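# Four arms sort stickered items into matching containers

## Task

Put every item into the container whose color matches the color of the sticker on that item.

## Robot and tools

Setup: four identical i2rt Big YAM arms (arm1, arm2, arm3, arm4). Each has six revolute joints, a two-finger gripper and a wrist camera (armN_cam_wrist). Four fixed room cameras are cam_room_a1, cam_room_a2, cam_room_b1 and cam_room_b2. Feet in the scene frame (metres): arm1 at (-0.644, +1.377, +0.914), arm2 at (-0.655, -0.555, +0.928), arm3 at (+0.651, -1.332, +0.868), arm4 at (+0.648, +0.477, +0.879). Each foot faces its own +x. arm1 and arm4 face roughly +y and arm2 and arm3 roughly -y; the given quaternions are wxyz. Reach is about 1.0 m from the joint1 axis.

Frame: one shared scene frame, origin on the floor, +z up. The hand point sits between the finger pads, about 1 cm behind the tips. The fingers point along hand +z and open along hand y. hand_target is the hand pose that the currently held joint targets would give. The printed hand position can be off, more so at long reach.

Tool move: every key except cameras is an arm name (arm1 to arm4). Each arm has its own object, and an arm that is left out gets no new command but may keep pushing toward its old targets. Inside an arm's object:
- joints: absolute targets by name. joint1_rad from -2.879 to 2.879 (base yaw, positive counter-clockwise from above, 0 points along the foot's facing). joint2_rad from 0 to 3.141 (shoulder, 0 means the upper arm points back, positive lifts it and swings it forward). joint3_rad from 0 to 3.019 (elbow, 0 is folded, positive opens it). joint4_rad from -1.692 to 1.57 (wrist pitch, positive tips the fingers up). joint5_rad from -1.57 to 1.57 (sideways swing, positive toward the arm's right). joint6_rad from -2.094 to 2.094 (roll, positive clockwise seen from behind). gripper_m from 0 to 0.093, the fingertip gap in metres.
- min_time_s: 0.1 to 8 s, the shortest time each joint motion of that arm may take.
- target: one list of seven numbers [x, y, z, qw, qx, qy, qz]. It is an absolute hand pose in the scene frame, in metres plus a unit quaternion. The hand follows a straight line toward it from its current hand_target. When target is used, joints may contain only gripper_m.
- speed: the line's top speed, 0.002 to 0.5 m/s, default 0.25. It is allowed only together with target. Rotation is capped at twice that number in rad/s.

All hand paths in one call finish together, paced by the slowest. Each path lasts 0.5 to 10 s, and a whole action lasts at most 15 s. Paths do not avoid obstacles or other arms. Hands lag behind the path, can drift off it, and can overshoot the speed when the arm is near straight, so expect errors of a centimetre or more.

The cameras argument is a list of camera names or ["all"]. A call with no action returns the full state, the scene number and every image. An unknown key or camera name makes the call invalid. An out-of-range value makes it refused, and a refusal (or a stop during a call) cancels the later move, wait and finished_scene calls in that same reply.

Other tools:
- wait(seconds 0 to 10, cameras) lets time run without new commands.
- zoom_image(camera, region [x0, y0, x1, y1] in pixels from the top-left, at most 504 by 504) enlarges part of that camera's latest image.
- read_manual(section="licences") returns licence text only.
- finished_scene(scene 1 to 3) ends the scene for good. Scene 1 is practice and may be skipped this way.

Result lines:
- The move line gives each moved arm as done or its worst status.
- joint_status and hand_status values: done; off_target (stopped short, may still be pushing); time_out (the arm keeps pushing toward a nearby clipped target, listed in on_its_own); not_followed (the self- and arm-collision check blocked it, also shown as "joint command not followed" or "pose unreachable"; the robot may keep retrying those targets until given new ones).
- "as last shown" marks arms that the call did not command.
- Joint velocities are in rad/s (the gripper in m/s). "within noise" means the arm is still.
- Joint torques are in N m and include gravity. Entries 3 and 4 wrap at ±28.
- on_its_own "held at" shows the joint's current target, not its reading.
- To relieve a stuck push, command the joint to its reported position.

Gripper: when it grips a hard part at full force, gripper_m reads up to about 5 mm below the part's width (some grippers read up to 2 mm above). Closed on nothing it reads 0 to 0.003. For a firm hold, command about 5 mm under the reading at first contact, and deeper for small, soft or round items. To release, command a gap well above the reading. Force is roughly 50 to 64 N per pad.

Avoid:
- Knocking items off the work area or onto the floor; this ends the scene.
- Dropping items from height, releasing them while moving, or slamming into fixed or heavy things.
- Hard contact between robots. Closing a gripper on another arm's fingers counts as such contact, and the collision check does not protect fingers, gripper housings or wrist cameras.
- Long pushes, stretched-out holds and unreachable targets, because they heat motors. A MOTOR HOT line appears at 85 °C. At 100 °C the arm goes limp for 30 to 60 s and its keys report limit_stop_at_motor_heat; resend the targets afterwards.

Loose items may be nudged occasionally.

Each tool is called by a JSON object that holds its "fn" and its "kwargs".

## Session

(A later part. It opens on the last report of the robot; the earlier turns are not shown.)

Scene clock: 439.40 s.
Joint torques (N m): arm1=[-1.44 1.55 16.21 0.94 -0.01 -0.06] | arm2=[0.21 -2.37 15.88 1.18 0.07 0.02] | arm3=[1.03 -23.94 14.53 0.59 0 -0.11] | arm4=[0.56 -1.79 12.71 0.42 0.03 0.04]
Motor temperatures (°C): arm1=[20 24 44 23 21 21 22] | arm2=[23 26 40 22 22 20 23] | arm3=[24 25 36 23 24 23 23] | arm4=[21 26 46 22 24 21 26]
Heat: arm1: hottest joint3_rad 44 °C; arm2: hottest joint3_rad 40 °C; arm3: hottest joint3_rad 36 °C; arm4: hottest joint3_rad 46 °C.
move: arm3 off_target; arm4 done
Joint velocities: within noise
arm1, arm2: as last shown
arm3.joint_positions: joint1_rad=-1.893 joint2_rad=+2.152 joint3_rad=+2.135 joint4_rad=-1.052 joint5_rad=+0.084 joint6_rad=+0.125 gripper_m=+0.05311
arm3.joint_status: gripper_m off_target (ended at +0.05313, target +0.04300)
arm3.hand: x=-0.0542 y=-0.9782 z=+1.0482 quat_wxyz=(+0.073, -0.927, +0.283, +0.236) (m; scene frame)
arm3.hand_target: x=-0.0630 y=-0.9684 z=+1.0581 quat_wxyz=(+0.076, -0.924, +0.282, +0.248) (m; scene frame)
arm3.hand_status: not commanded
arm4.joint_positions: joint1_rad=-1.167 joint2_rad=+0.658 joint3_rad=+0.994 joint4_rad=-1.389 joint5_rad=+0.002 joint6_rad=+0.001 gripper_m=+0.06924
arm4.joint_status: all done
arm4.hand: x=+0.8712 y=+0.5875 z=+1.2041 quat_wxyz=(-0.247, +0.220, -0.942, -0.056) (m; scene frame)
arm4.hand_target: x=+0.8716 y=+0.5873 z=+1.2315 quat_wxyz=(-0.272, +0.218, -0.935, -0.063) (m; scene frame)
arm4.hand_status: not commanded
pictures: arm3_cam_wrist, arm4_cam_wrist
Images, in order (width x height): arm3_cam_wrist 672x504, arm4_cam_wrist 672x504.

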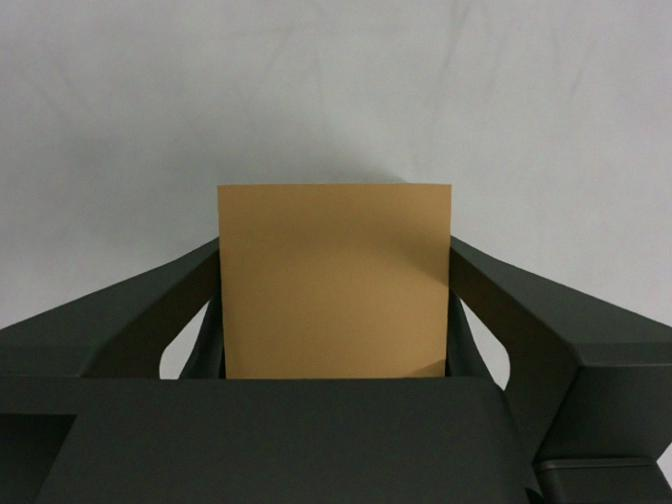

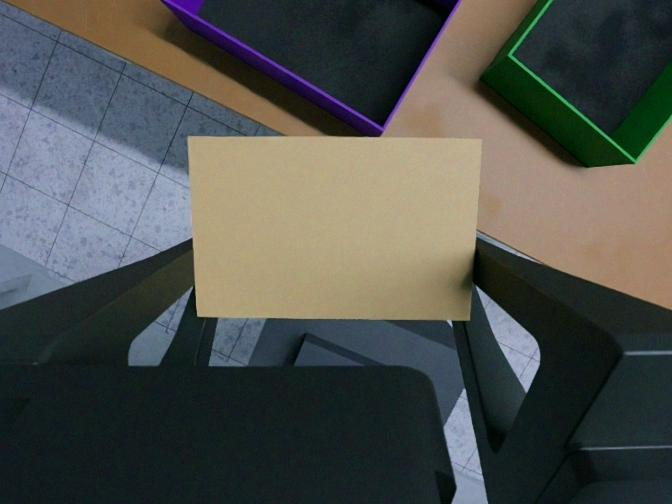

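{"fn": "move", "kwargs": {"arm3": {"target": [-0.050, -0.977, 1.125, 0.0757, -0.9237, 0.2824, 0.2475], "speed": 0.08}, "arm4": {"target": [1.097, 0.707, 0.912, 0.2517, -0.2254, 0.9392, 0.0604], "speed": 0.15}, "cameras": ["arm4_cam_wrist", "arm3_cam_wrist"]}}

Scene clock: 455.97 s.
Joint torques (N m): arm1=[-1.08 0.5 16.49 0.98 -0.05 -0.05] | arm2=[0.09 -2.37 15.87 1.26 0.08 0.02] | arm3=[1.26 -28.51 14.71 0.57 0.08 -0.08] | arm4=[1.08 -12.92 9.74 1.31 0.06 0.07]
Motor temperatures (°C): arm1=[20 24 45 23 21 21 22] | arm2=[23 26 41 22 22 20 23] | arm3=[24 25 36 23 24 23 24] | arm4=[21 25 48 22 24 21 26]
Heat: arm1: hottest joint3_rad 45 °C; arm2: hottest joint3_rad 41 °C; arm3: hottest joint3_rad 36 °C; arm4: hottest joint3_rad 48 °C.
move: arm3 off_target; arm4 off_target
Joint velocities: within noise
arm1.joint_positions: joint1_rad=-1.508 joint2_rad=+0.655 joint3_rad=+0.990 joint4_rad=-1.391 joint5_rad=-0.010 joint6_rad=+0.002 gripper_m=+0.09294
arm1.joint_status: not commanded
arm1.hand: x=-0.3952 y=+1.4098 z=+1.2351 quat_wxyz=(-0.246, +0.063, -0.967, -0.024) (m; scene frame)
arm1.hand_target: x=-0.3936 y=+1.4123 z=+1.2643 quat_wxyz=(-0.273, +0.070, -0.959, -0.026) (m; scene frame)
arm1.hand_status: not commanded
arm2: as last shown
arm3.joint_positions: joint1_rad=-1.893 joint2_rad=+2.152 joint3_rad=+2.224 joint4_rad=-1.196 joint5_rad=+0.084 joint6_rad=+0.125 gripper_m=+0.05311
arm3.joint_status: not commanded
arm3.hand: x=-0.0425 y=-0.9834 z=+1.0761 quat_wxyz=(+0.069, -0.933, +0.283, +0.210) (m; scene frame)
arm3.hand_target: x=-0.0476 y=-0.9782 z=+1.1249 quat_wxyz=(+0.076, -0.924, +0.282, +0.248) (m; scene frame)
arm3.hand_status: off_target (0.050 m and 4.5 deg from the pose sent, 0.077 m and 1.4 deg at the start)
arm4.joint_positions: joint1_rad=-1.162 joint2_rad=+1.577 joint3_rad=+0.802 joint4_rad=-0.320 joint5_rad=+0.002 joint6_rad=+0.001 gripper_m=+0.06924
arm4.joint_status: not commanded
arm4.hand: x=+1.0760 y=+0.6915 z=+0.8975 quat_wxyz=(-0.227, +0.224, -0.946, -0.052) (m; scene frame)
arm4.hand_target: x=+1.0958 y=+0.7064 z=+0.9130 quat_wxyz=(-0.252, +0.225, -0.939, -0.060) (m; scene frame)
arm4.hand_status: off_target (0.030 m and 3.1 deg from the pose sent, 0.388 m and 1.0 deg at the start)
pictures: arm3_cam_wrist, arm4_cam_wrist
Images, in order (width x height): arm3_cam_wrist 672x504, arm4_cam_wrist 672x504.

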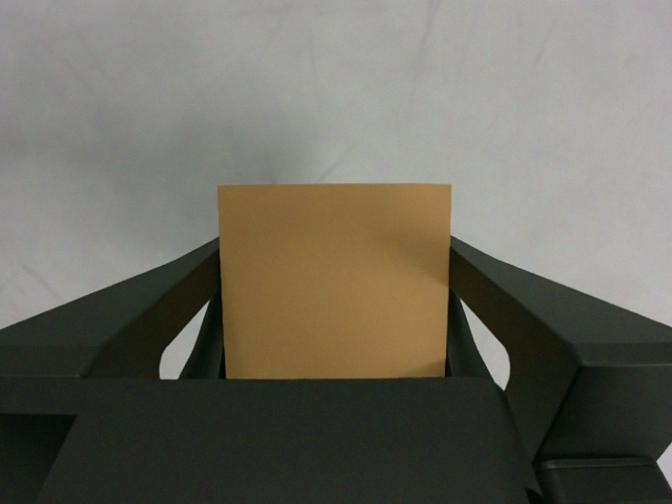

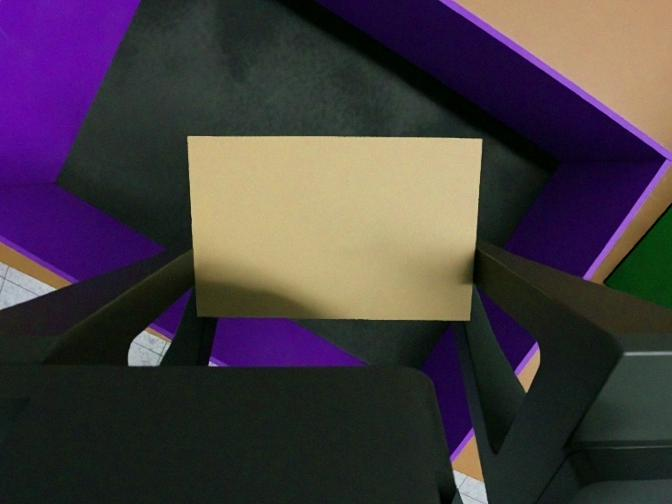

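{"fn": "move", "kwargs": {"arm3": {"target": [0.335, -1.160, 1.15, 0.0639, -0.936, 0.2386, 0.2508], "speed": 0.15}, "arm4": {"target": [1.105, 0.711, 0.80, 0.2517, -0.2254, 0.9392, 0.0604], "speed": 0.1}, "cameras": ["arm4_cam_wrist", "arm3_cam_wrist"]}}

Scene clock: 474.03 s.
Joint torques (N m): arm1=[-1.49 1.03 16.36 0.9 -0.01 -0.07] | arm2=[0.26 -2.37 15.87 1.2 0.07 0.03] | arm3=[0.21 -5.89 9.44 0.83 -0.06 -0.12] | arm4=[1.44 -14.21 6.05 1.42 0.04 0.1]
Motor temperatures (°C): arm1=[20 24 45 23 21 21 22] | arm2=[23 25 41 22 22 20 23] | arm3=[24 26 38 23 24 23 24] | arm4=[21 24 45 22 24 21 26]
Heat: arm1: hottest joint3_rad 45 °C; arm2: hottest joint3_rad 41 °C; arm3: hottest joint3_rad 38 °C; arm4: hottest joint3_rad 45 °C.
move: arm3 done; arm4 off_target
Joint velocities: within noise
arm1: as last shown
arm2.joint_positions: joint1_rad=+0.308 joint2_rad=+0.657 joint3_rad=+0.993 joint4_rad=-1.386 joint5_rad=+0.005 joint6_rad=+0.009 gripper_m=+0.09290
arm2.joint_status: not commanded
arm2.hand: x=-0.5551 y=-0.7822 z=+1.2537 quat_wxyz=(-0.215, -0.529, -0.809, +0.139) (m; scene frame)
arm2.hand_target: x=-0.5571 y=-0.7832 z=+1.2815 quat_wxyz=(-0.234, -0.527, -0.803, +0.154) (m; scene frame)
arm2.hand_status: not commanded
arm3.joint_positions: joint1_rad=-1.912 joint2_rad=+0.932 joint3_rad=+0.998 joint4_rad=-1.098 joint5_rad=+0.024 joint6_rad=+0.022 gripper_m=+0.05311
arm3.joint_status: not commanded
arm3.hand: x=+0.3313 y=-1.1637 z=+1.1524 quat_wxyz=(+0.063, -0.936, +0.236, +0.255) (m; scene frame)
arm3.hand_target: x=+0.3350 y=-1.1601 z=+1.1501 quat_wxyz=(+0.064, -0.936, +0.239, +0.251) (m; scene frame)
arm3.hand_status: done (0.006 m and 0.6 deg from the pose sent, 0.423 m and 7.0 deg at the start)
arm4.joint_positions: joint1_rad=-1.161 joint2_rad=+1.859 joint3_rad=+0.802 joint4_rad=-0.002 joint5_rad=+0.002 joint6_rad=+0.001 gripper_m=+0.06924
arm4.joint_status: not commanded
arm4.hand: x=+1.0979 y=+0.7027 z=+0.8017 quat_wxyz=(-0.244, +0.223, -0.942, -0.056) (m; scene frame)
arm4.hand_target: x=+1.1048 y=+0.7109 z=+0.8003 quat_wxyz=(-0.252, +0.225, -0.939, -0.060) (m; scene frame)
arm4.hand_status: off_target (0.011 m and 1.1 deg from the pose sent, 0.104 m and 3.1 deg at the start)
pictures: arm3_cam_wrist, arm4_cam_wrist
Images, in order (width x height): arm3_cam_wrist 672x504, arm4_cam_wrist 672x504.

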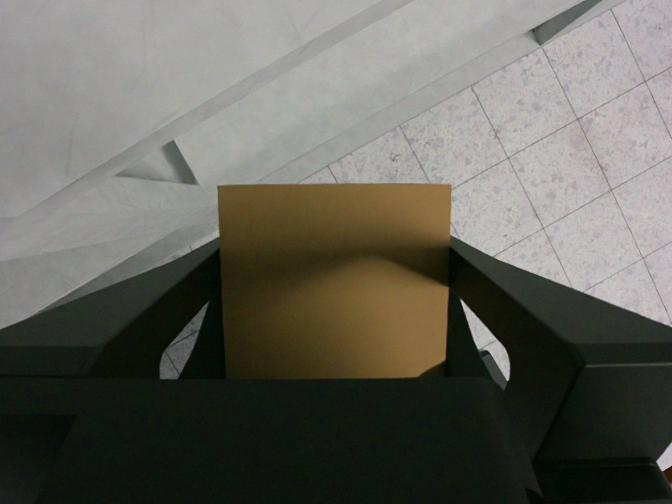

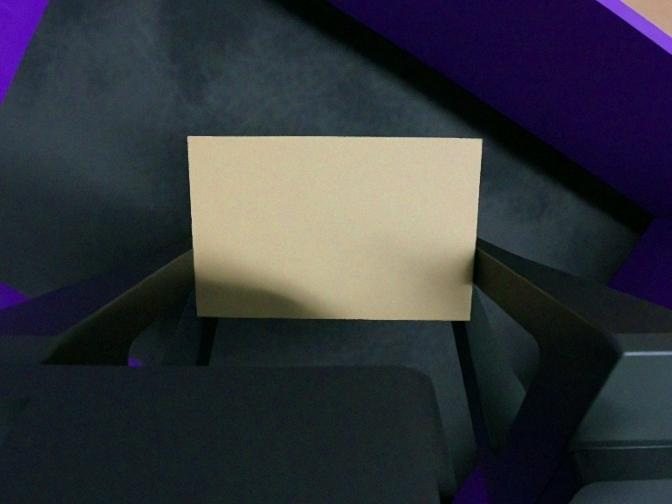

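{"fn": "move", "kwargs": {"arm3": {"joints": {"joint1_rad": -1.4, "joint2_rad": 0.65, "joint3_rad": 1.05, "joint4_rad": -1.4, "joint5_rad": 0, "joint6_rad": 0}, "min_time_s": 3}, "arm4": {"target": [1.104, 0.710, 0.765, 0.2517, -0.2254, 0.9392, 0.0604], "speed": 0.05}}}

{"fn": "move", "kwargs": {"arm3": {"joints": {"joint1_rad": 1.045}, "min_time_s": 5}, "arm4": {"target": [1.103, 0.709, 0.754, 0.2517, -0.2254, 0.9392, 0.0604], "speed": 0.03}, "cameras": ["arm4_cam_wrist", "arm3_cam_wrist"]}}

Scene clock: 485.53 s.
Joint torques (N m): arm1=[-1.26 1.55 16.44 0.95 -0.03 -0.05] | arm2=[0.15 -2.49 15.87 1.18 0.08 0.03] | arm3=[2.26 -1.44 13.64 0.76 -0.07 -0.13] | arm4=[0.85 -14.45 5.33 1.47 0.04 0.04]
Motor temperatures (°C): arm1=[20 24 45 23 21 21 22] | arm2=[23 25 42 22 22 20 23] | arm3=[24 26 37 23 24 23 24] | arm4=[21 24 43 22 24 21 26]
Heat: arm1: hottest joint3_rad 45 °C; arm2: hottest joint3_rad 42 °C; arm3: hottest joint3_rad 37 °C; arm4: hottest joint3_rad 43 °C.
move: arm3 done; arm4 done
Joint velocities: within noise
arm1, arm2: as last shown
arm3.joint_positions: joint1_rad=-1.413 joint2_rad=+0.657 joint3_rad=+0.998 joint4_rad=-1.394 joint5_rad=+0.002 joint6_rad=+0.007 gripper_m=+0.05311
arm3.joint_status: all done
arm3.hand: x=+0.4046 y=-1.3353 z=+1.1953 quat_wxyz=(-0.011, -0.967, -0.012, +0.256) (m; scene frame)
arm3.hand_target: x=+0.4035 y=-1.3387 z=+1.2212 quat_wxyz=(-0.014, -0.959, -0.022, +0.281) (m; scene frame)
arm3.hand_status: not commanded
arm4.joint_positions: joint1_rad=-1.161 joint2_rad=+1.954 joint3_rad=+0.802 joint4_rad=+0.094 joint5_rad=+0.002 joint6_rad=+0.001 gripper_m=+0.06924
arm4.joint_status: not commanded
arm4.hand: x=+1.0973 y=+0.7023 z=+0.7674 quat_wxyz=(-0.244, +0.223, -0.942, -0.057) (m; scene frame)
arm4.hand_target: x=+1.1038 y=+0.7099 z=+0.7653 quat_wxyz=(-0.252, +0.225, -0.939, -0.060) (m; scene frame)
arm4.hand_status: done (0.010 m and 1.1 deg from the pose sent, 0.038 m and 1.1 deg at the start)
pictures: none

Scene clock: 490.87 s.
Joint torques (N m): arm1=[-1.26 1.32 16.32 0.7 -0.06 -0.05] | arm2=[0.21 -2.43 15.87 1.22 0.08 0.03] | arm3=[1.96 -1.26 13.64 0.8 0.07 -0.12] | arm4=[1.32 -14.8 5.01 1.44 0.04 0.09]
Motor temperatures (°C): arm1=[20 24 46 23 21 21 22] | arm2=[23 25 42 22 22 20 23] | arm3=[24 26 38 23 24 23 24] | arm4=[21 25 42 22 24 21 26]
Heat: arm1: hottest joint3_rad 46 °C; arm2: hottest joint3_rad 42 °C; arm3: hottest joint3_rad 38 °C; arm4: hottest joint3_rad 42 °C.
move: arm3 done; arm4 done
Joint velocities: within noise
arm1, arm2: as last shown
arm3.joint_positions: joint1_rad=+1.035 joint2_rad=+0.657 joint3_rad=+0.998 joint4_rad=-1.394 joint5_rad=-0.001 joint6_rad=+0.007 gripper_m=+0.05312
arm3.joint_status: all done
arm3.hand: x=+0.8453 y=-1.4776 z=+1.1977 quat_wxyz=(-0.246, -0.313, -0.913, +0.088) (m; scene frame)
arm3.hand_target: x=+0.8476 y=-1.4762 z=+1.2236 quat_wxyz=(-0.270, -0.303, -0.909, +0.096) (m; scene frame)
arm3.hand_status: not commanded
arm4.joint_positions: joint1_rad=-1.161 joint2_rad=+1.982 joint3_rad=+0.802 joint4_rad=+0.125 joint5_rad=+0.002 joint6_rad=+0.001 gripper_m=+0.06924
arm4.joint_status: not commanded
arm4.hand: x=+1.0971 y=+0.7022 z=+0.7576 quat_wxyz=(-0.245, +0.223, -0.942, -0.057) (m; scene frame)
arm4.hand_target: x=+1.1028 y=+0.7089 z=+0.7543 quat_wxyz=(-0.252, +0.225, -0.939, -0.060) (m; scene frame)
arm4.hand_status: done (0.010 m and 0.9 deg from the pose sent, 0.016 m and 1.1 deg at the start)
pictures: arm3_cam_wrist, arm4_cam_wrist
Images, in order (width x height): arm3_cam_wrist 672x504, arm4_cam_wrist 672x504.

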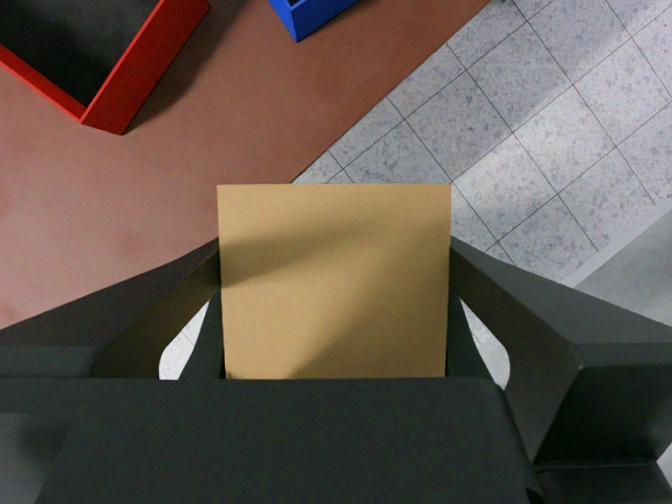

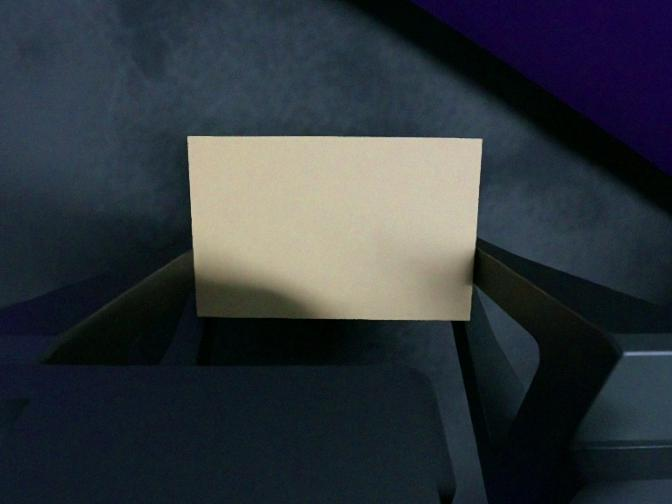

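{"fn": "move", "kwargs": {"arm3": {"target": [1.161, -1.717, 0.925, 0.2454, 0.3065, 0.9160, -0.0821], "speed": 0.15}, "arm4": {"target": [1.102, 0.708, 0.743, 0.2517, -0.2254, 0.9392, 0.0604], "speed": 0.03}, "cameras": ["arm4_cam_wrist", "arm3_cam_wrist"]}}

Scene clock: 506.37 s.
Joint torques (N m): arm1=[-0.79 0.85 16.34 1.05 -0.03 -0.04] | arm2=[0.21 -2.32 15.88 1.21 0.08 0.02] | arm3=[1.61 -18.67 12.15 1.47 -0.07 -0.1] | arm4=[1.26 -14.21 4.79 1.44 0.01 0.02]
Motor temperatures (°C): arm1=[20 24 46 23 21 21 22] | arm2=[23 25 42 22 22 20 23] | arm3=[24 25 38 23 24 23 24] | arm4=[21 25 39 22 24 21 26]
Heat: arm1: hottest joint3_rad 46 °C; arm2: hottest joint3_rad 42 °C; arm3: hottest joint3_rad 38 °C; arm4: hottest joint3_rad 39 °C.
move: arm3 off_target; arm4 done
Joint velocities: within noise
arm1, arm2: as last shown
arm3.joint_positions: joint1_rad=+1.035 joint2_rad=+1.855 joint3_rad=+1.239 joint4_rad=-0.500 joint5_rad=-0.009 joint6_rad=+0.006 gripper_m=+0.05312
arm3.joint_status: not commanded
arm3.hand: x=+1.1377 y=-1.7052 z=+0.9045 quat_wxyz=(-0.218, -0.315, -0.921, +0.074) (m; scene frame)
arm3.hand_target: x=+1.1597 y=-1.7160 z=+0.9259 quat_wxyz=(-0.246, -0.306, -0.916, +0.082) (m; scene frame)
arm3.hand_status: off_target (0.033 m and 3.5 deg from the pose sent, 0.481 m and 1.0 deg at the start)
arm4.joint_positions: joint1_rad=-1.161 joint2_rad=+2.010 joint3_rad=+0.802 joint4_rad=+0.155 joint5_rad=+0.002 joint6_rad=+0.001 gripper_m=+0.06924
arm4.joint_status: not commanded
arm4.hand: x=+1.0966 y=+0.7019 z=+0.7480 quat_wxyz=(-0.247, +0.223, -0.941, -0.057) (m; scene frame)
arm4.hand_target: x=+1.1018 y=+0.7079 z=+0.7432 quat_wxyz=(-0.252, +0.225, -0.939, -0.060) (m; scene frame)
arm4.hand_status: done (0.010 m and 0.8 deg from the pose sent, 0.016 m and 0.9 deg at the start)
pictures: arm3_cam_wrist, arm4_cam_wrist
Images, in order (width x height): arm3_cam_wrist 672x504, arm4_cam_wrist 672x504.

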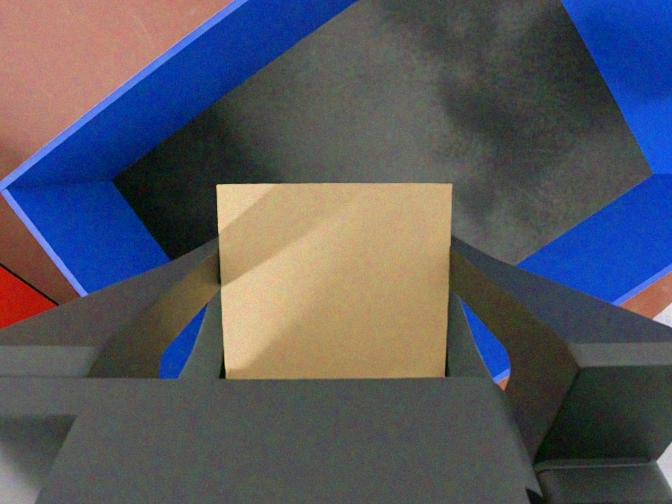

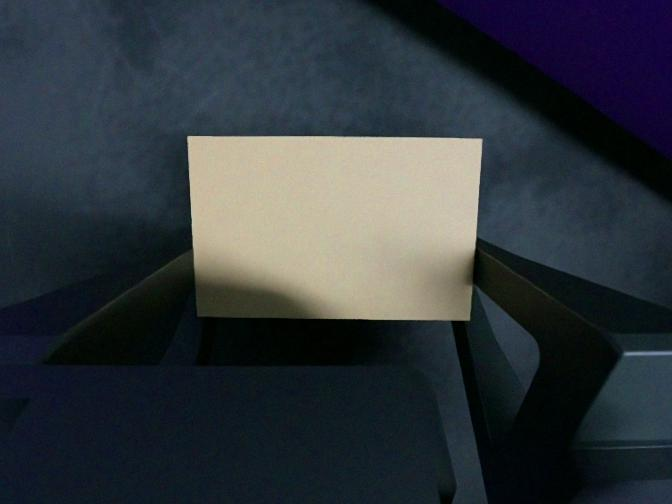

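{"fn": "move", "kwargs": {"arm3": {"target": [1.163, -1.728, 0.825, 0.2454, 0.3065, 0.9160, -0.0821], "speed": 0.1}, "arm4": {"target": [1.101, 0.707, 0.733, 0.2517, -0.2254, 0.9392, 0.0604], "speed": 0.03}}}

{"fn": "move", "kwargs": {"arm3": {"target": [1.161, -1.726, 0.790, 0.2454, 0.3065, 0.9160, -0.0821], "speed": 0.05}, "arm4": {"target": [1.101, 0.707, 0.724, 0.2517, -0.2254, 0.9392, 0.0604], "speed": 0.03}, "cameras": ["arm4_cam_wrist", "arm3_cam_wrist"]}}

Scene clock: 529.10 s.
Joint torques (N m): arm1=[-1.26 0.97 16.43 0.81 -0.05 -0.05] | arm2=[0.15 -2.37 15.91 1.21 0.08 0.02] | arm3=[0.73 -20.31 8.55 1.69 -0.08 -0.12] | arm4=[1.38 -13.39 4.72 1.43 -0.04 0.04]
Motor temperatures (°C): arm1=[20 24 46 23 21 21 22] | arm2=[23 25 42 22 22 20 23] | arm3=[24 26 38 23 24 23 25] | arm4=[21 25 37 22 24 21 27]
Heat: arm1: hottest joint3_rad 46 °C; arm2: hottest joint3_rad 42 °C; arm3: hottest joint3_rad 38 °C; arm4: hottest joint3_rad 37 °C.
move: arm3 off_target; arm4 off_target
Joint velocities: within noise
arm1, arm2: as last shown
arm3.joint_positions: joint1_rad=+1.035 joint2_rad=+2.036 joint3_rad=+1.239 joint4_rad=-0.290 joint5_rad=-0.014 joint6_rad=-0.001 gripper_m=+0.05312
arm3.joint_status: not commanded
arm3.hand: x=+1.1549 y=-1.7183 z=+0.8191 quat_wxyz=(-0.232, -0.309, -0.919, +0.077) (m; scene frame)
arm3.hand_target: x=+1.1626 y=-1.7279 z=+0.8253 quat_wxyz=(-0.245, -0.307, -0.916, +0.082) (m; scene frame)
arm3.hand_status: off_target (0.014 m and 1.7 deg from the pose sent, 0.086 m and 3.5 deg at the start)
arm4.joint_positions: joint1_rad=-1.161 joint2_rad=+2.021 joint3_rad=+0.802 joint4_rad=+0.184 joint5_rad=+0.002 joint6_rad=+0.001 gripper_m=+0.06924
arm4.joint_status: not commanded
arm4.hand: x=+1.0996 y=+0.7035 z=+0.7463 quat_wxyz=(-0.255, +0.222, -0.939, -0.059) (m; scene frame)
arm4.hand_target: x=+1.1005 y=+0.7067 z=+0.7334 quat_wxyz=(-0.252, +0.225, -0.939, -0.060) (m; scene frame)
arm4.hand_status: off_target (0.014 m and 0.5 deg from the pose sent, 0.016 m and 0.8 deg at the start)
pictures: none

Scene clock: 530.30 s.
Joint torques (N m): arm1=[-0.85 1.2 16.38 0.9 -0.02 -0.06] | arm2=[0.21 -2.43 15.86 1.18 0.07 0.02] | arm3=[0.91 -19.72 7.01 1.72 -0.06 -0.12] | arm4=[1.32 -11.69 4.86 1.25 -0.03 0.03]
Motor temperatures (°C): arm1=[20 24 46 23 21 21 22] | arm2=[23 25 42 22 22 20 23] | arm3=[24 26 37 23 24 23 25] | arm4=[21 25 37 22 24 21 27]
Heat: arm1: hottest joint3_rad 46 °C; arm2: hottest joint3_rad 42 °C; arm3: hottest joint3_rad 37 °C; arm4: hottest joint3_rad 37 °C.
move: arm3 done; arm4 off_target
Joint velocities: within noise
arm1, arm2: as last shown
arm3.joint_positions: joint1_rad=+1.035 joint2_rad=+2.093 joint3_rad=+1.239 joint4_rad=-0.213 joint5_rad=-0.014 joint6_rad=-0.001 gripper_m=+0.05312
arm3.joint_status: not commanded
arm3.hand: x=+1.1594 y=-1.7221 z=+0.7934 quat_wxyz=(-0.241, -0.308, -0.917, +0.080) (m; scene frame)
arm3.hand_target: x=+1.1609 y=-1.7261 z=+0.7901 quat_wxyz=(-0.245, -0.307, -0.916, +0.082) (m; scene frame)
arm3.hand_status: done (0.005 m and 0.6 deg from the pose sent, 0.031 m and 1.7 deg at the start)
arm4.joint_positions: joint1_rad=-1.161 joint2_rad=+2.027 joint3_rad=+0.802 joint4_rad=+0.209 joint5_rad=+0.001 joint6_rad=+0.001 gripper_m=+0.06924
arm4.joint_status: not commanded
arm4.hand: x=+1.1026 y=+0.7051 z=+0.7461 quat_wxyz=(-0.263, +0.222, -0.937, -0.062) (m; scene frame)
arm4.hand_target: x=+1.0999 y=+0.7065 z=+0.7249 quat_wxyz=(-0.252, +0.225, -0.939, -0.060) (m; scene frame)
arm4.hand_status: off_target (0.022 m and 1.4 deg from the pose sent, 0.023 m and 0.5 deg at the start)
pictures: arm3_cam_wrist, arm4_cam_wrist
Images, in order (width x height): arm3_cam_wrist 672x504, arm4_cam_wrist 672x504.

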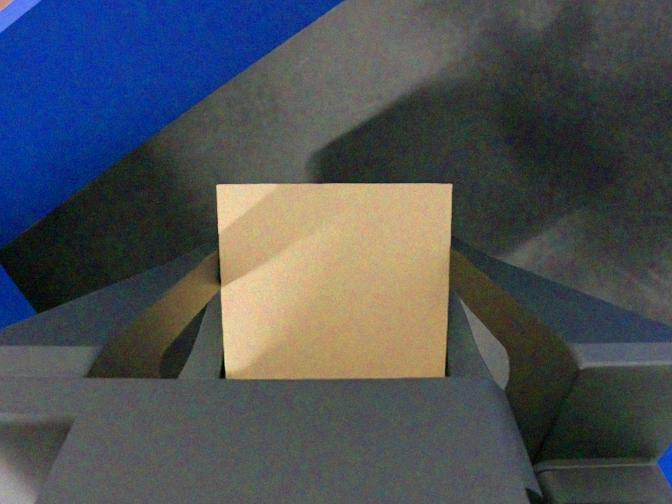

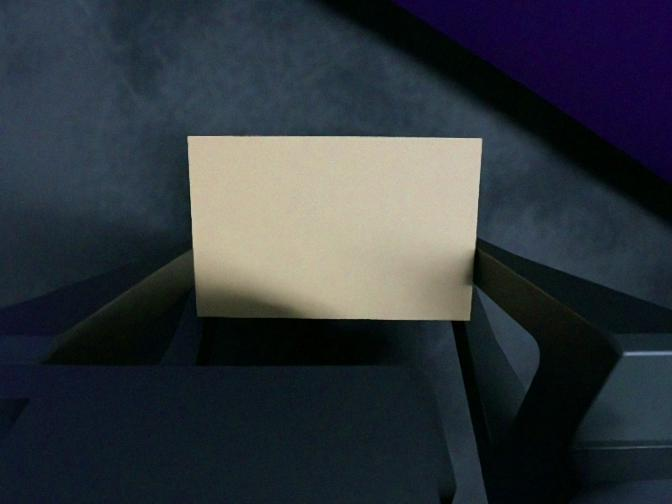

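{"fn": "move", "kwargs": {"arm3": {"target": [1.159, -1.724, 0.776, 0.2454, 0.3065, 0.9160, -0.0821], "speed": 0.04}, "arm4": {"target": [1.1015, 0.706, 0.743, 0.2517, -0.2254, 0.9392, 0.0604], "speed": 0.03}}}

{"fn": "move", "kwargs": {"arm3": {"target": [1.158, -1.723, 0.766, 0.2454, 0.3065, 0.9160, -0.0821], "speed": 0.04}, "arm4": {"joints": {"gripper_m": 0.077}}, "cameras": ["arm4_cam_wrist", "arm3_cam_wrist"]}}

Scene clock: 535.33 s.
Joint torques (N m): arm1=[-0.56 1.38 16.36 0.95 -0.04 -0.04] | arm2=[0.21 -2.43 15.88 1.21 0.07 0.02] | arm3=[0.79 -19.6 6.08 1.78 -0.05 -0.11] | arm4=[0.67 -16.44 4.33 0.08 -0.03 0]
Motor temperatures (°C): arm1=[20 24 46 23 21 21 22] | arm2=[23 25 43 22 22 20 23] | arm3=[24 27 37 23 24 23 25] | arm4=[21 25 36 22 24 21 27]
Heat: arm1: hottest joint3_rad 46 °C; arm2: hottest joint3_rad 43 °C; arm3: hottest joint3_rad 37 °C; arm4: hottest joint3_rad 36 °C.
move: arm3 done; arm4 done
Joint velocities: within noise
arm1, arm2: as last shown
arm3.joint_positions: joint1_rad=+1.035 joint2_rad=+2.113 joint3_rad=+1.239 joint4_rad=-0.181 joint5_rad=-0.014 joint6_rad=-0.001 gripper_m=+0.05312
arm3.joint_status: not commanded
arm3.hand: x=+1.1614 y=-1.7238 z=+0.7846 quat_wxyz=(-0.246, -0.308, -0.915, +0.082) (m; scene frame)
arm3.hand_target: x=+1.1589 y=-1.7240 z=+0.7762 quat_wxyz=(-0.245, -0.307, -0.916, +0.082) (m; scene frame)
arm3.hand_status: done (0.009 m and 0.2 deg from the pose sent, 0.017 m and 0.6 deg at the start)
arm4.joint_positions: joint1_rad=-1.161 joint2_rad=+2.026 joint3_rad=+0.804 joint4_rad=+0.198 joint5_rad=+0.000 joint6_rad=+0.001 gripper_m=+0.06924
arm4.joint_status: not commanded
arm4.hand: x=+1.1022 y=+0.7051 z=+0.7460 quat_wxyz=(-0.260, +0.222, -0.938, -0.061) (m; scene frame)
arm4.hand_target: x=+1.1014 y=+0.7060 z=+0.7430 quat_wxyz=(-0.252, +0.225, -0.939, -0.061) (m; scene frame)
arm4.hand_status: done (0.003 m and 1.1 deg from the pose sent, 0.003 m and 1.4 deg at the start)
pictures: none

Scene clock: 536.30 s.
Joint torques (N m): arm1=[-0.85 1.2 16.39 0.96 -0.03 -0.04] | arm2=[0.09 -2.43 15.84 1.2 0.08 0.02] | arm3=[0.85 -19.55 6.05 1.72 -0.03 -0.09] | arm4=[0.97 -16.21 4.3 0.29 -0.03 -0.01]
Motor temperatures (°C): arm1=[20 24 46 23 21 21 22] | arm2=[23 25 43 22 22 20 23] | arm3=[24 27 37 23 24 23 25] | arm4=[21 25 36 22 24 21 27]
Heat: arm1: hottest joint3_rad 46 °C; arm2: hottest joint3_rad 43 °C; arm3: hottest joint3_rad 37 °C; arm4: hottest joint3_rad 36 °C.
move: arm3 done; arm4 done
Joint velocities: within noise
arm1.joint_positions: joint1_rad=-1.508 joint2_rad=+0.655 joint3_rad=+0.990 joint4_rad=-1.391 joint5_rad=-0.010 joint6_rad=+0.002 gripper_m=+0.09294
arm1.joint_status: not commanded
arm1.hand: x=-0.3952 y=+1.4098 z=+1.2351 quat_wxyz=(-0.246, +0.063, -0.967, -0.024) (m; scene frame)
arm1.hand_target: x=-0.3936 y=+1.4123 z=+1.2643 quat_wxyz=(-0.273, +0.070, -0.959, -0.026) (m; scene frame)
arm1.hand_status: not commanded
arm2: as last shown
arm3.joint_positions: joint1_rad=+1.035 joint2_rad=+2.131 joint3_rad=+1.234 joint4_rad=-0.158 joint5_rad=-0.014 joint6_rad=-0.001 gripper_m=+0.05312
arm3.joint_status: not commanded
arm3.hand: x=+1.1599 y=-1.7227 z=+0.7740 quat_wxyz=(-0.246, -0.308, -0.915, +0.082) (m; scene frame)
arm3.hand_target: x=+1.1578 y=-1.7230 z=+0.7661 quat_wxyz=(-0.245, -0.307, -0.916, +0.082) (m; scene frame)
arm3.hand_status: done (0.008 m and 0.2 deg from the pose sent, 0.019 m and 0.2 deg at the start)
arm4.joint_positions: joint1_rad=-1.161 joint2_rad=+2.026 joint3_rad=+0.805 joint4_rad=+0.188 joint5_rad=+0.000 joint6_rad=+0.001 gripper_m=+0.07691
arm4.joint_status: all done
arm4.hand: x=+1.1005 y=+0.7043 z=+0.7449 quat_wxyz=(-0.256, +0.222, -0.939, -0.060) (m; scene frame)
arm4.hand_target: x=+1.1015 y=+0.7061 z=+0.7430 quat_wxyz=(-0.252, +0.225, -0.939, -0.061) (m; scene frame)
arm4.hand_status: not commanded
pictures: arm3_cam_wrist, arm4_cam_wrist
Images, in order (width x height): arm3_cam_wrist 672x504, arm4_cam_wrist 672x504.

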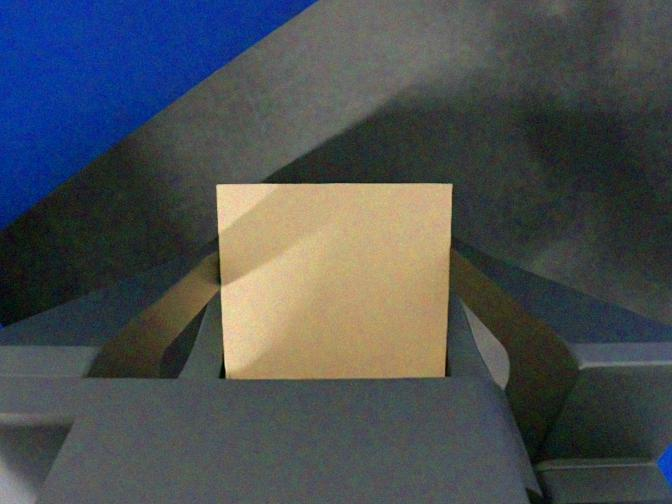

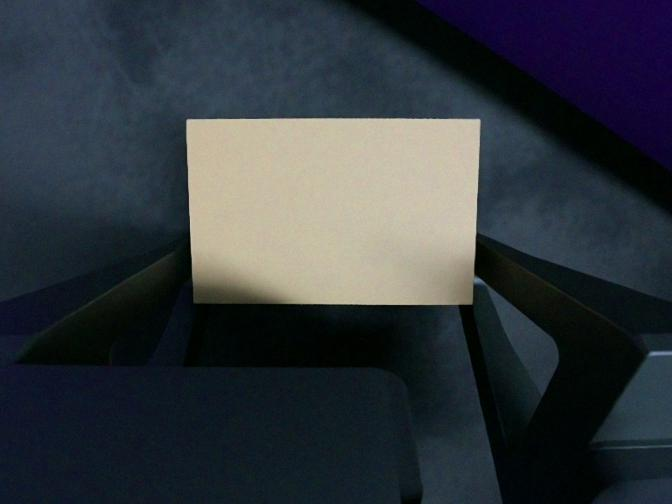

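{"fn": "move", "kwargs": {"arm3": {"target": [1.157, -1.722, 0.756, 0.2454, 0.3065, 0.9160, -0.0821], "speed": 0.04}, "arm4": {"joints": {"gripper_m": 0.093}}}}

{"fn": "move", "kwargs": {"arm3": {"target": [1.156, -1.722, 0.748, 0.2454, 0.3065, 0.9160, -0.0821], "speed": 0.04}, "arm4": {"target": [1.060, 0.685, 0.845, 0.2517, -0.2254, 0.9392, 0.0604], "speed": 0.08}, "cameras": ["arm4_cam_wrist", "arm3_cam_wrist"]}}

Scene clock: 542.43 s.
Joint torques (N m): arm1=[-0.67 0.62 16.29 0.76 -0.03 -0.03] | arm2=[0.03 -2.32 15.84 1.2 0.07 0.02] | arm3=[0.97 -18.55 5.64 1.76 -0.02 -0.09] | arm4=[0.62 -16.15 4.25 0.42 -0.02 0.01]
Motor temperatures (°C): arm1=[20 24 46 23 21 21 22] | arm2=[23 25 43 22 22 20 23] | arm3=[24 27 36 23 24 23 25] | arm4=[21 25 36 22 24 21 26]
Heat: arm1: hottest joint3_rad 46 °C; arm2: hottest joint3_rad 43 °C; arm3: hottest joint3_rad 36 °C; arm4: hottest joint3_rad 36 °C.
move: arm3 off_target; arm4 done
Joint velocities: within noise
arm1: as last shown
arm2.joint_positions: joint1_rad=+0.308 joint2_rad=+0.657 joint3_rad=+0.993 joint4_rad=-1.386 joint5_rad=+0.005 joint6_rad=+0.009 gripper_m=+0.09290
arm2.joint_status: not commanded
arm2.hand: x=-0.5551 y=-0.7822 z=+1.2537 quat_wxyz=(-0.215, -0.529, -0.809, +0.139) (m; scene frame)
arm2.hand_target: x=-0.5571 y=-0.7832 z=+1.2815 quat_wxyz=(-0.234, -0.527, -0.803, +0.154) (m; scene frame)
arm2.hand_status: not commanded
arm3.joint_positions: joint1_rad=+1.035 joint2_rad=+2.136 joint3_rad=+1.234 joint4_rad=-0.137 joint5_rad=-0.014 joint6_rad=-0.001 gripper_m=+0.05312
arm3.joint_status: not commanded
arm3.hand: x=+1.1627 y=-1.7249 z=+0.7739 quat_wxyz=(-0.254, -0.307, -0.913, +0.085) (m; scene frame)
arm3.hand_target: x=+1.1565 y=-1.7217 z=+0.7564 quat_wxyz=(-0.245, -0.307, -0.916, +0.082) (m; scene frame)
arm3.hand_status: off_target (0.019 m and 1.0 deg from the pose sent, 0.018 m and 0.2 deg at the start)
arm4.joint_positions: joint1_rad=-1.161 joint2_rad=+2.026 joint3_rad=+0.805 joint4_rad=+0.188 joint5_rad=+0.000 joint6_rad=+0.001 gripper_m=+0.09288
arm4.joint_status: all done
arm4.hand: x=+1.1005 y=+0.7043 z=+0.7449 quat_wxyz=(-0.256, +0.222, -0.939, -0.060) (m; scene frame)
arm4.hand_target: x=+1.1015 y=+0.7061 z=+0.7430 quat_wxyz=(-0.252, +0.225, -0.939, -0.061) (m; scene frame)
arm4.hand_status: not commanded
pictures: none

Scene clock: 544.40 s.
Joint torques (N m): arm1=[-0.91 1.08 16.49 1.05 0 -0.04] | arm2=[0.15 -2.37 15.84 1.18 0.07 0.02] | arm3=[0.85 -17.55 5.46 1.77 -0.04 -0.1] | arm4=[0.73 -13.92 4.97 0.4 -0.04 0]
Motor temperatures (°C): arm1=[20 24 46 23 21 21 22] | arm2=[23 25 43 22 22 20 23] | arm3=[24 27 36 23 24 23 25] | arm4=[21 25 36 22 24 21 26]
Heat: arm1: hottest joint3_rad 46 °C; arm2: hottest joint3_rad 43 °C; arm3: hottest joint3_rad 36 °C; arm4: hottest joint3_rad 36 °C.
move: arm3 off_target; arm4 done
Joint velocities: within noise
arm1, arm2: as last shown
arm3.joint_positions: joint1_rad=+1.035 joint2_rad=+2.140 joint3_rad=+1.234 joint4_rad=-0.119 joint5_rad=-0.014 joint6_rad=-0.001 gripper_m=+0.05312
arm3.joint_status: not commanded
arm3.hand: x=+1.1650 y=-1.7267 z=+0.7738 quat_wxyz=(-0.260, -0.306, -0.912, +0.087) (m; scene frame)
arm3.hand_target: x=+1.1552 y=-1.7215 z=+0.7487 quat_wxyz=(-0.245, -0.307, -0.916, +0.082) (m; scene frame)
arm3.hand_status: off_target (0.028 m and 1.8 deg from the pose sent, 0.027 m and 1.0 deg at the start)
arm4.joint_positions: joint1_rad=-1.161 joint2_rad=+1.676 joint3_rad=+0.683 joint4_rad=-0.044 joint5_rad=+0.000 joint6_rad=+0.001 gripper_m=+0.09288
arm4.joint_status: not commanded
arm4.hand: x=+1.0625 y=+0.6853 z=+0.8431 quat_wxyz=(-0.254, +0.223, -0.939, -0.060) (m; scene frame)
arm4.hand_target: x=+1.0599 y=+0.6850 z=+0.8448 quat_wxyz=(-0.252, +0.225, -0.939, -0.060) (m; scene frame)
arm4.hand_status: done (0.003 m and 0.4 deg from the pose sent, 0.110 m and 0.6 deg at the start)
pictures: arm3_cam_wrist, arm4_cam_wrist
Images, in order (width x height): arm3_cam_wrist 672x504, arm4_cam_wrist 672x504.

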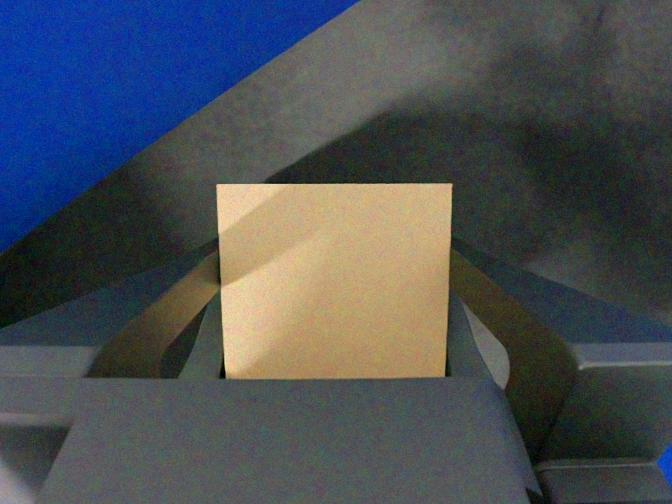

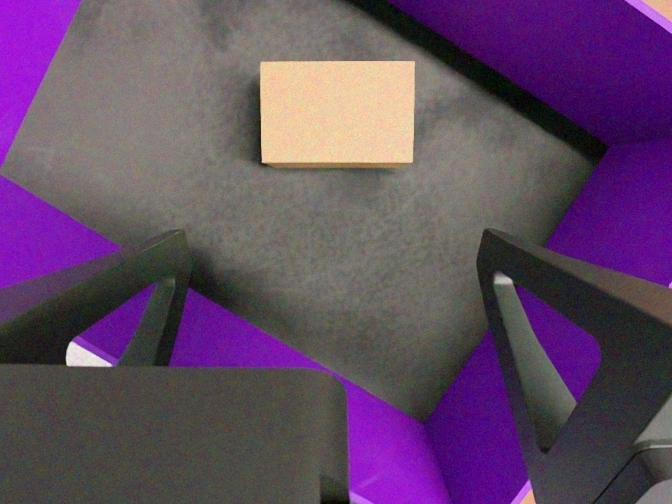

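{"fn": "move", "kwargs": {"arm3": {"target": [1.161, -1.724, 0.770, 0.2454, 0.3065, 0.9160, -0.0821], "speed": 0.04}, "arm4": {"target": [0.99, 0.65, 1.0, 0.2517, -0.2254, 0.9392, 0.0604], "speed": 0.12}}}

{"fn": "move", "kwargs": {"arm3": {"joints": {"gripper_m": 0.060}}}}

{"fn": "move", "kwargs": {"arm3": {"joints": {"gripper_m": 0.09}}, "cameras": ["arm3_cam_wrist"]}}

Scene clock: 550.27 s.
Joint torques (N m): arm1=[-1.14 0.73 16.55 0.87 -0.05 -0.02] | arm2=[0.26 -2.37 15.87 1.21 0.07 0.03] | arm3=[1.03 -20.78 6.86 0.16 0.01 -0.07] | arm4=[1.14 -7.47 9.89 0.39 -0.05 -0.01]
Motor temperatures (°C): arm1=[20 24 46 23 21 21 22] | arm2=[23 25 43 22 22 20 23] | arm3=[24 27 35 23 24 23 25] | arm4=[21 24 35 22 24 21 26]
Heat: arm1: hottest joint3_rad 46 °C; arm2: hottest joint3_rad 43 °C; arm3: hottest joint3_rad 35 °C; arm4: hottest joint3_rad 35 °C.
move: arm3 done; arm4 off_target
Joint velocities: within noise
arm1, arm2: as last shown
arm3.joint_positions: joint1_rad=+1.035 joint2_rad=+2.138 joint3_rad=+1.234 joint4_rad=-0.133 joint5_rad=-0.014 joint6_rad=-0.003 gripper_m=+0.05312
arm3.joint_status: not commanded
arm3.hand: x=+1.1628 y=-1.7250 z=+0.7728 quat_wxyz=(-0.254, -0.307, -0.913, +0.085) (m; scene frame)
arm3.hand_target: x=+1.1608 y=-1.7240 z=+0.7699 quat_wxyz=(-0.245, -0.307, -0.916, +0.082) (m; scene frame)
arm3.hand_status: done (0.004 m and 1.1 deg from the pose sent, 0.006 m and 1.8 deg at the start)
arm4.joint_positions: joint1_rad=-1.161 joint2_rad=+1.105 joint3_rad=+0.639 joint4_rad=-0.592 joint5_rad=+0.000 joint6_rad=+0.001 gripper_m=+0.09288
arm4.joint_status: not commanded
arm4.hand: x=+0.9838 y=+0.6458 z=+0.9882 quat_wxyz=(-0.244, +0.223, -0.942, -0.057) (m; scene frame)
arm4.hand_target: x=+0.9898 y=+0.6499 z=+1.0000 quat_wxyz=(-0.252, +0.225, -0.939, -0.060) (m; scene frame)
arm4.hand_status: off_target (0.014 m and 1.1 deg from the pose sent, 0.176 m and 0.5 deg at the start)
pictures: none

Scene clock: 550.77 s.
Joint torques (N m): arm1=[-0.85 1.49 16.55 0.95 -0.04 -0.02] | arm2=[0.15 -2.37 15.92 1.21 0.07 0.02] | arm3=[0.91 -20.66 6.82 0.72 0 -0.07] | arm4=[0.67 -7.47 10 0.42 -0.03 0.01]
Motor temperatures (°C): arm1=[20 24 46 23 21 21 22] | arm2=[23 25 43 22 22 20 23] | arm3=[24 27 35 23 24 23 25] | arm4=[21 24 35 22 24 21 26]
Heat: arm1: hottest joint3_rad 46 °C; arm2: hottest joint3_rad 43 °C; arm3: hottest joint3_rad 35 °C; arm4: hottest joint3_rad 35 °C.
move: arm3 done
Joint velocities: within noise
arm1, arm2, arm4: as last shown
arm3.joint_positions: joint1_rad=+1.035 joint2_rad=+2.138 joint3_rad=+1.234 joint4_rad=-0.147 joint5_rad=-0.014 joint6_rad=-0.003 gripper_m=+0.05996
arm3.joint_status: all done
arm3.hand: x=+1.1605 y=-1.7233 z=+0.7711 quat_wxyz=(-0.248, -0.307, -0.915, +0.083) (m; scene frame)
arm3.hand_target: x=+1.1609 y=-1.7240 z=+0.7699 quat_wxyz=(-0.245, -0.307, -0.916, +0.082) (m; scene frame)
arm3.hand_status: not commanded
pictures: none

Scene clock: 551.30 s.
Joint torques (N m): arm1=[-1.03 0.67 16.34 0.68 -0.04 -0.03] | arm2=[0.15 -2.37 15.88 1.21 0.07 0.02] | arm3=[0.97 -20.6 6.87 0.73 0 -0.07] | arm4=[0.67 -7.88 9.92 0.38 -0.02 0.02]
Motor temperatures (°C): arm1=[20 24 46 23 21 21 22] | arm2=[23 25 43 22 22 20 23] | arm3=[24 27 35 23 24 23 25] | arm4=[21 24 35 22 24 21 26]
Heat: arm1: hottest joint3_rad 46 °C; arm2: hottest joint3_rad 43 °C; arm3: hottest joint3_rad 35 °C; arm4: hottest joint3_rad 35 °C.
move: arm3 done
Joint velocities: within noise
arm1, arm2, arm4: as last shown
arm3.joint_positions: joint1_rad=+1.035 joint2_rad=+2.138 joint3_rad=+1.234 joint4_rad=-0.147 joint5_rad=-0.014 joint6_rad=-0.003 gripper_m=+0.08994
arm3.joint_status: all done
arm3.hand: x=+1.1605 y=-1.7233 z=+0.7711 quat_wxyz=(-0.248, -0.307, -0.915, +0.083) (m; scene frame)
arm3.hand_target: x=+1.1609 y=-1.7240 z=+0.7699 quat_wxyz=(-0.245, -0.307, -0.916, +0.082) (m; scene frame)
arm3.hand_status: not commanded
pictures: arm3_cam_wrist
Images, in order (width x height): arm3_cam_wrist 672x504.

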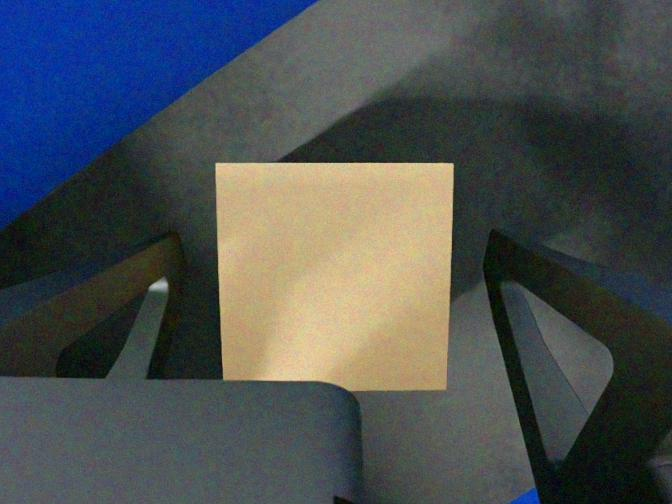

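{"fn": "move", "kwargs": {"arm3": {"target": [1.118, -1.692, 0.870, 0.2454, 0.3065, 0.9160, -0.0821], "speed": 0.08}, "cameras": ["arm3_cam_wrist"]}}

{"fn": "move", "kwargs": {"arm3": {"target": [1.06, -1.645, 1.0, 0.2454, 0.3065, 0.9160, -0.0821], "speed": 0.12}, "cameras": ["arm3_cam_wrist", "arm4_cam_wrist", "cam_room_a1", "cam_room_a2"]}}

Scene clock: 557.93 s.
Joint torques (N m): arm1=[-1.2 0.62 16.39 0.88 -0.02 -0.06] | arm2=[0.26 -2.43 15.88 1.2 0.07 0.03] | arm3=[0.97 -18.9 6.56 0.7 -0.07 -0.1] | arm4=[0.73 -7.59 9.94 0.38 -0.02 0.02]
Motor temperatures (°C): arm1=[20 24 47 23 21 21 22] | arm2=[23 25 43 22 22 20 23] | arm3=[24 26 34 23 24 23 24] | arm4=[21 24 36 22 24 21 26]
Heat: arm1: hottest joint3_rad 47 °C; arm2: hottest joint3_rad 43 °C; arm3: hottest joint3_rad 34 °C; arm4: hottest joint3_rad 36 °C.
move: arm3 done
Joint velocities: within noise
arm1, arm2, arm4: as last shown
arm3.joint_positions: joint1_rad=+1.035 joint2_rad=+1.858 joint3_rad=+1.096 joint4_rad=-0.289 joint5_rad=-0.014 joint6_rad=-0.003 gripper_m=+0.08994
arm3.joint_status: not commanded
arm3.hand: x=+1.1225 y=-1.6927 z=+0.8687 quat_wxyz=(-0.248, -0.307, -0.915, +0.083) (m; scene frame)
arm3.hand_target: x=+1.1179 y=-1.6920 z=+0.8698 quat_wxyz=(-0.245, -0.307, -0.916, +0.082) (m; scene frame)
arm3.hand_status: done (0.005 m and 0.4 deg from the pose sent, 0.112 m and 0.3 deg at the start)
pictures: arm3_cam_wrist
Images, in order (width x height): arm3_cam_wrist 672x504.

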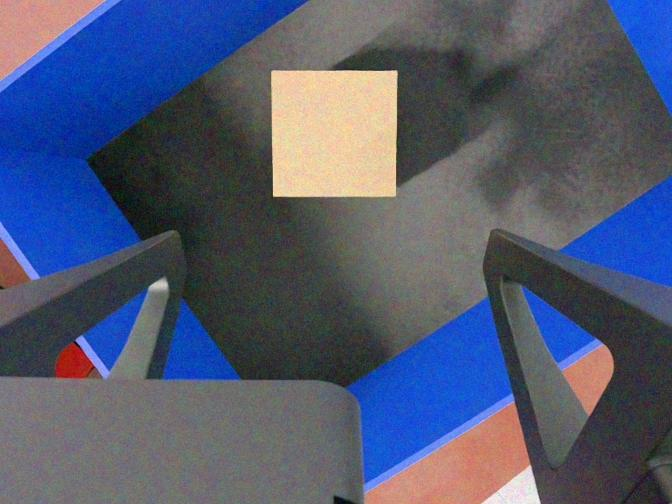

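Scene clock: 559.80 s.
Joint torques (N m): arm1=[-1.55 0.56 16.46 0.92 -0.04 -0.04] | arm2=[0.15 -2.37 15.9 1.2 0.07 0.03] | arm3=[0.97 -13.74 8.2 0.7 -0.08 -0.11] | arm4=[1.03 -7.47 9.95 0.5 -0.02 -0.01]
Motor temperatures (°C): arm1=[20 24 47 23 21 21 22] | arm2=[23 25 43 22 22 20 23] | arm3=[24 26 34 23 24 23 24] | arm4=[21 24 36 22 24 21 26]
Heat: arm1: hottest joint3_rad 47 °C; arm2: hottest joint3_rad 43 °C; arm3: hottest joint3_rad 34 °C; arm4: hottest joint3_rad 36 °C.
move: arm3 done
Joint velocities: within noise
arm1, arm2, arm4: as last shown
arm3.joint_positions: joint1_rad=+1.035 joint2_rad=+1.475 joint3_rad=+1.018 joint4_rad=-0.587 joint5_rad=-0.014 joint6_rad=-0.003 gripper_m=+0.08994
arm3.joint_status: not commanded
arm3.hand: x=+1.0645 y=-1.6462 z=+1.0033 quat_wxyz=(-0.251, -0.307, -0.914, +0.084) (m; scene frame)
arm3.hand_target: x=+1.0600 y=-1.6451 z=+1.0001 quat_wxyz=(-0.245, -0.307, -0.916, +0.082) (m; scene frame)
arm3.hand_status: done (0.006 m and 0.7 deg from the pose sent, 0.153 m and 0.4 deg at the start)
pictures: arm3_cam_wrist, arm4_cam_wrist, cam_room_a1, cam_room_a2
Images, in order (width x height): arm3_cam_wrist 672x504, arm4_cam_wrist 672x504, cam_room_a1 672x504, cam_room_a2 672x504.

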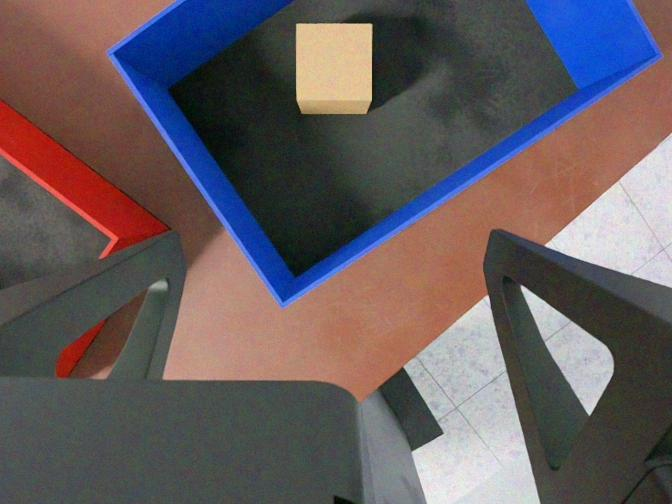

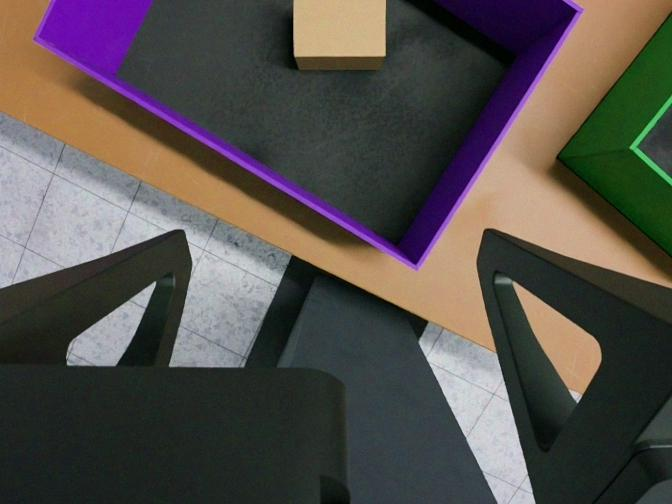

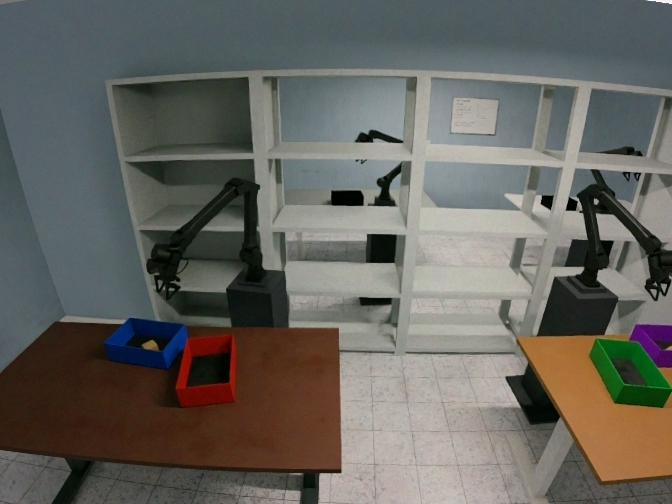

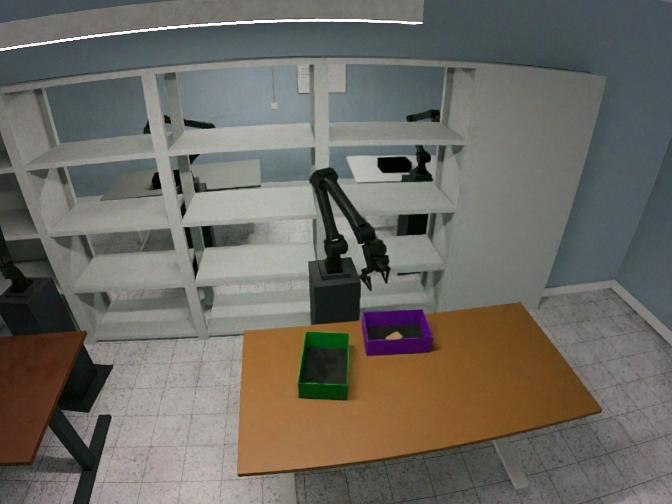

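Both items are in their matching containers and the arms are clear, so I'm ending the scene.

{"fn": "finished_scene", "kwargs": {"scene": 3}}

The scene is finished: the task was done.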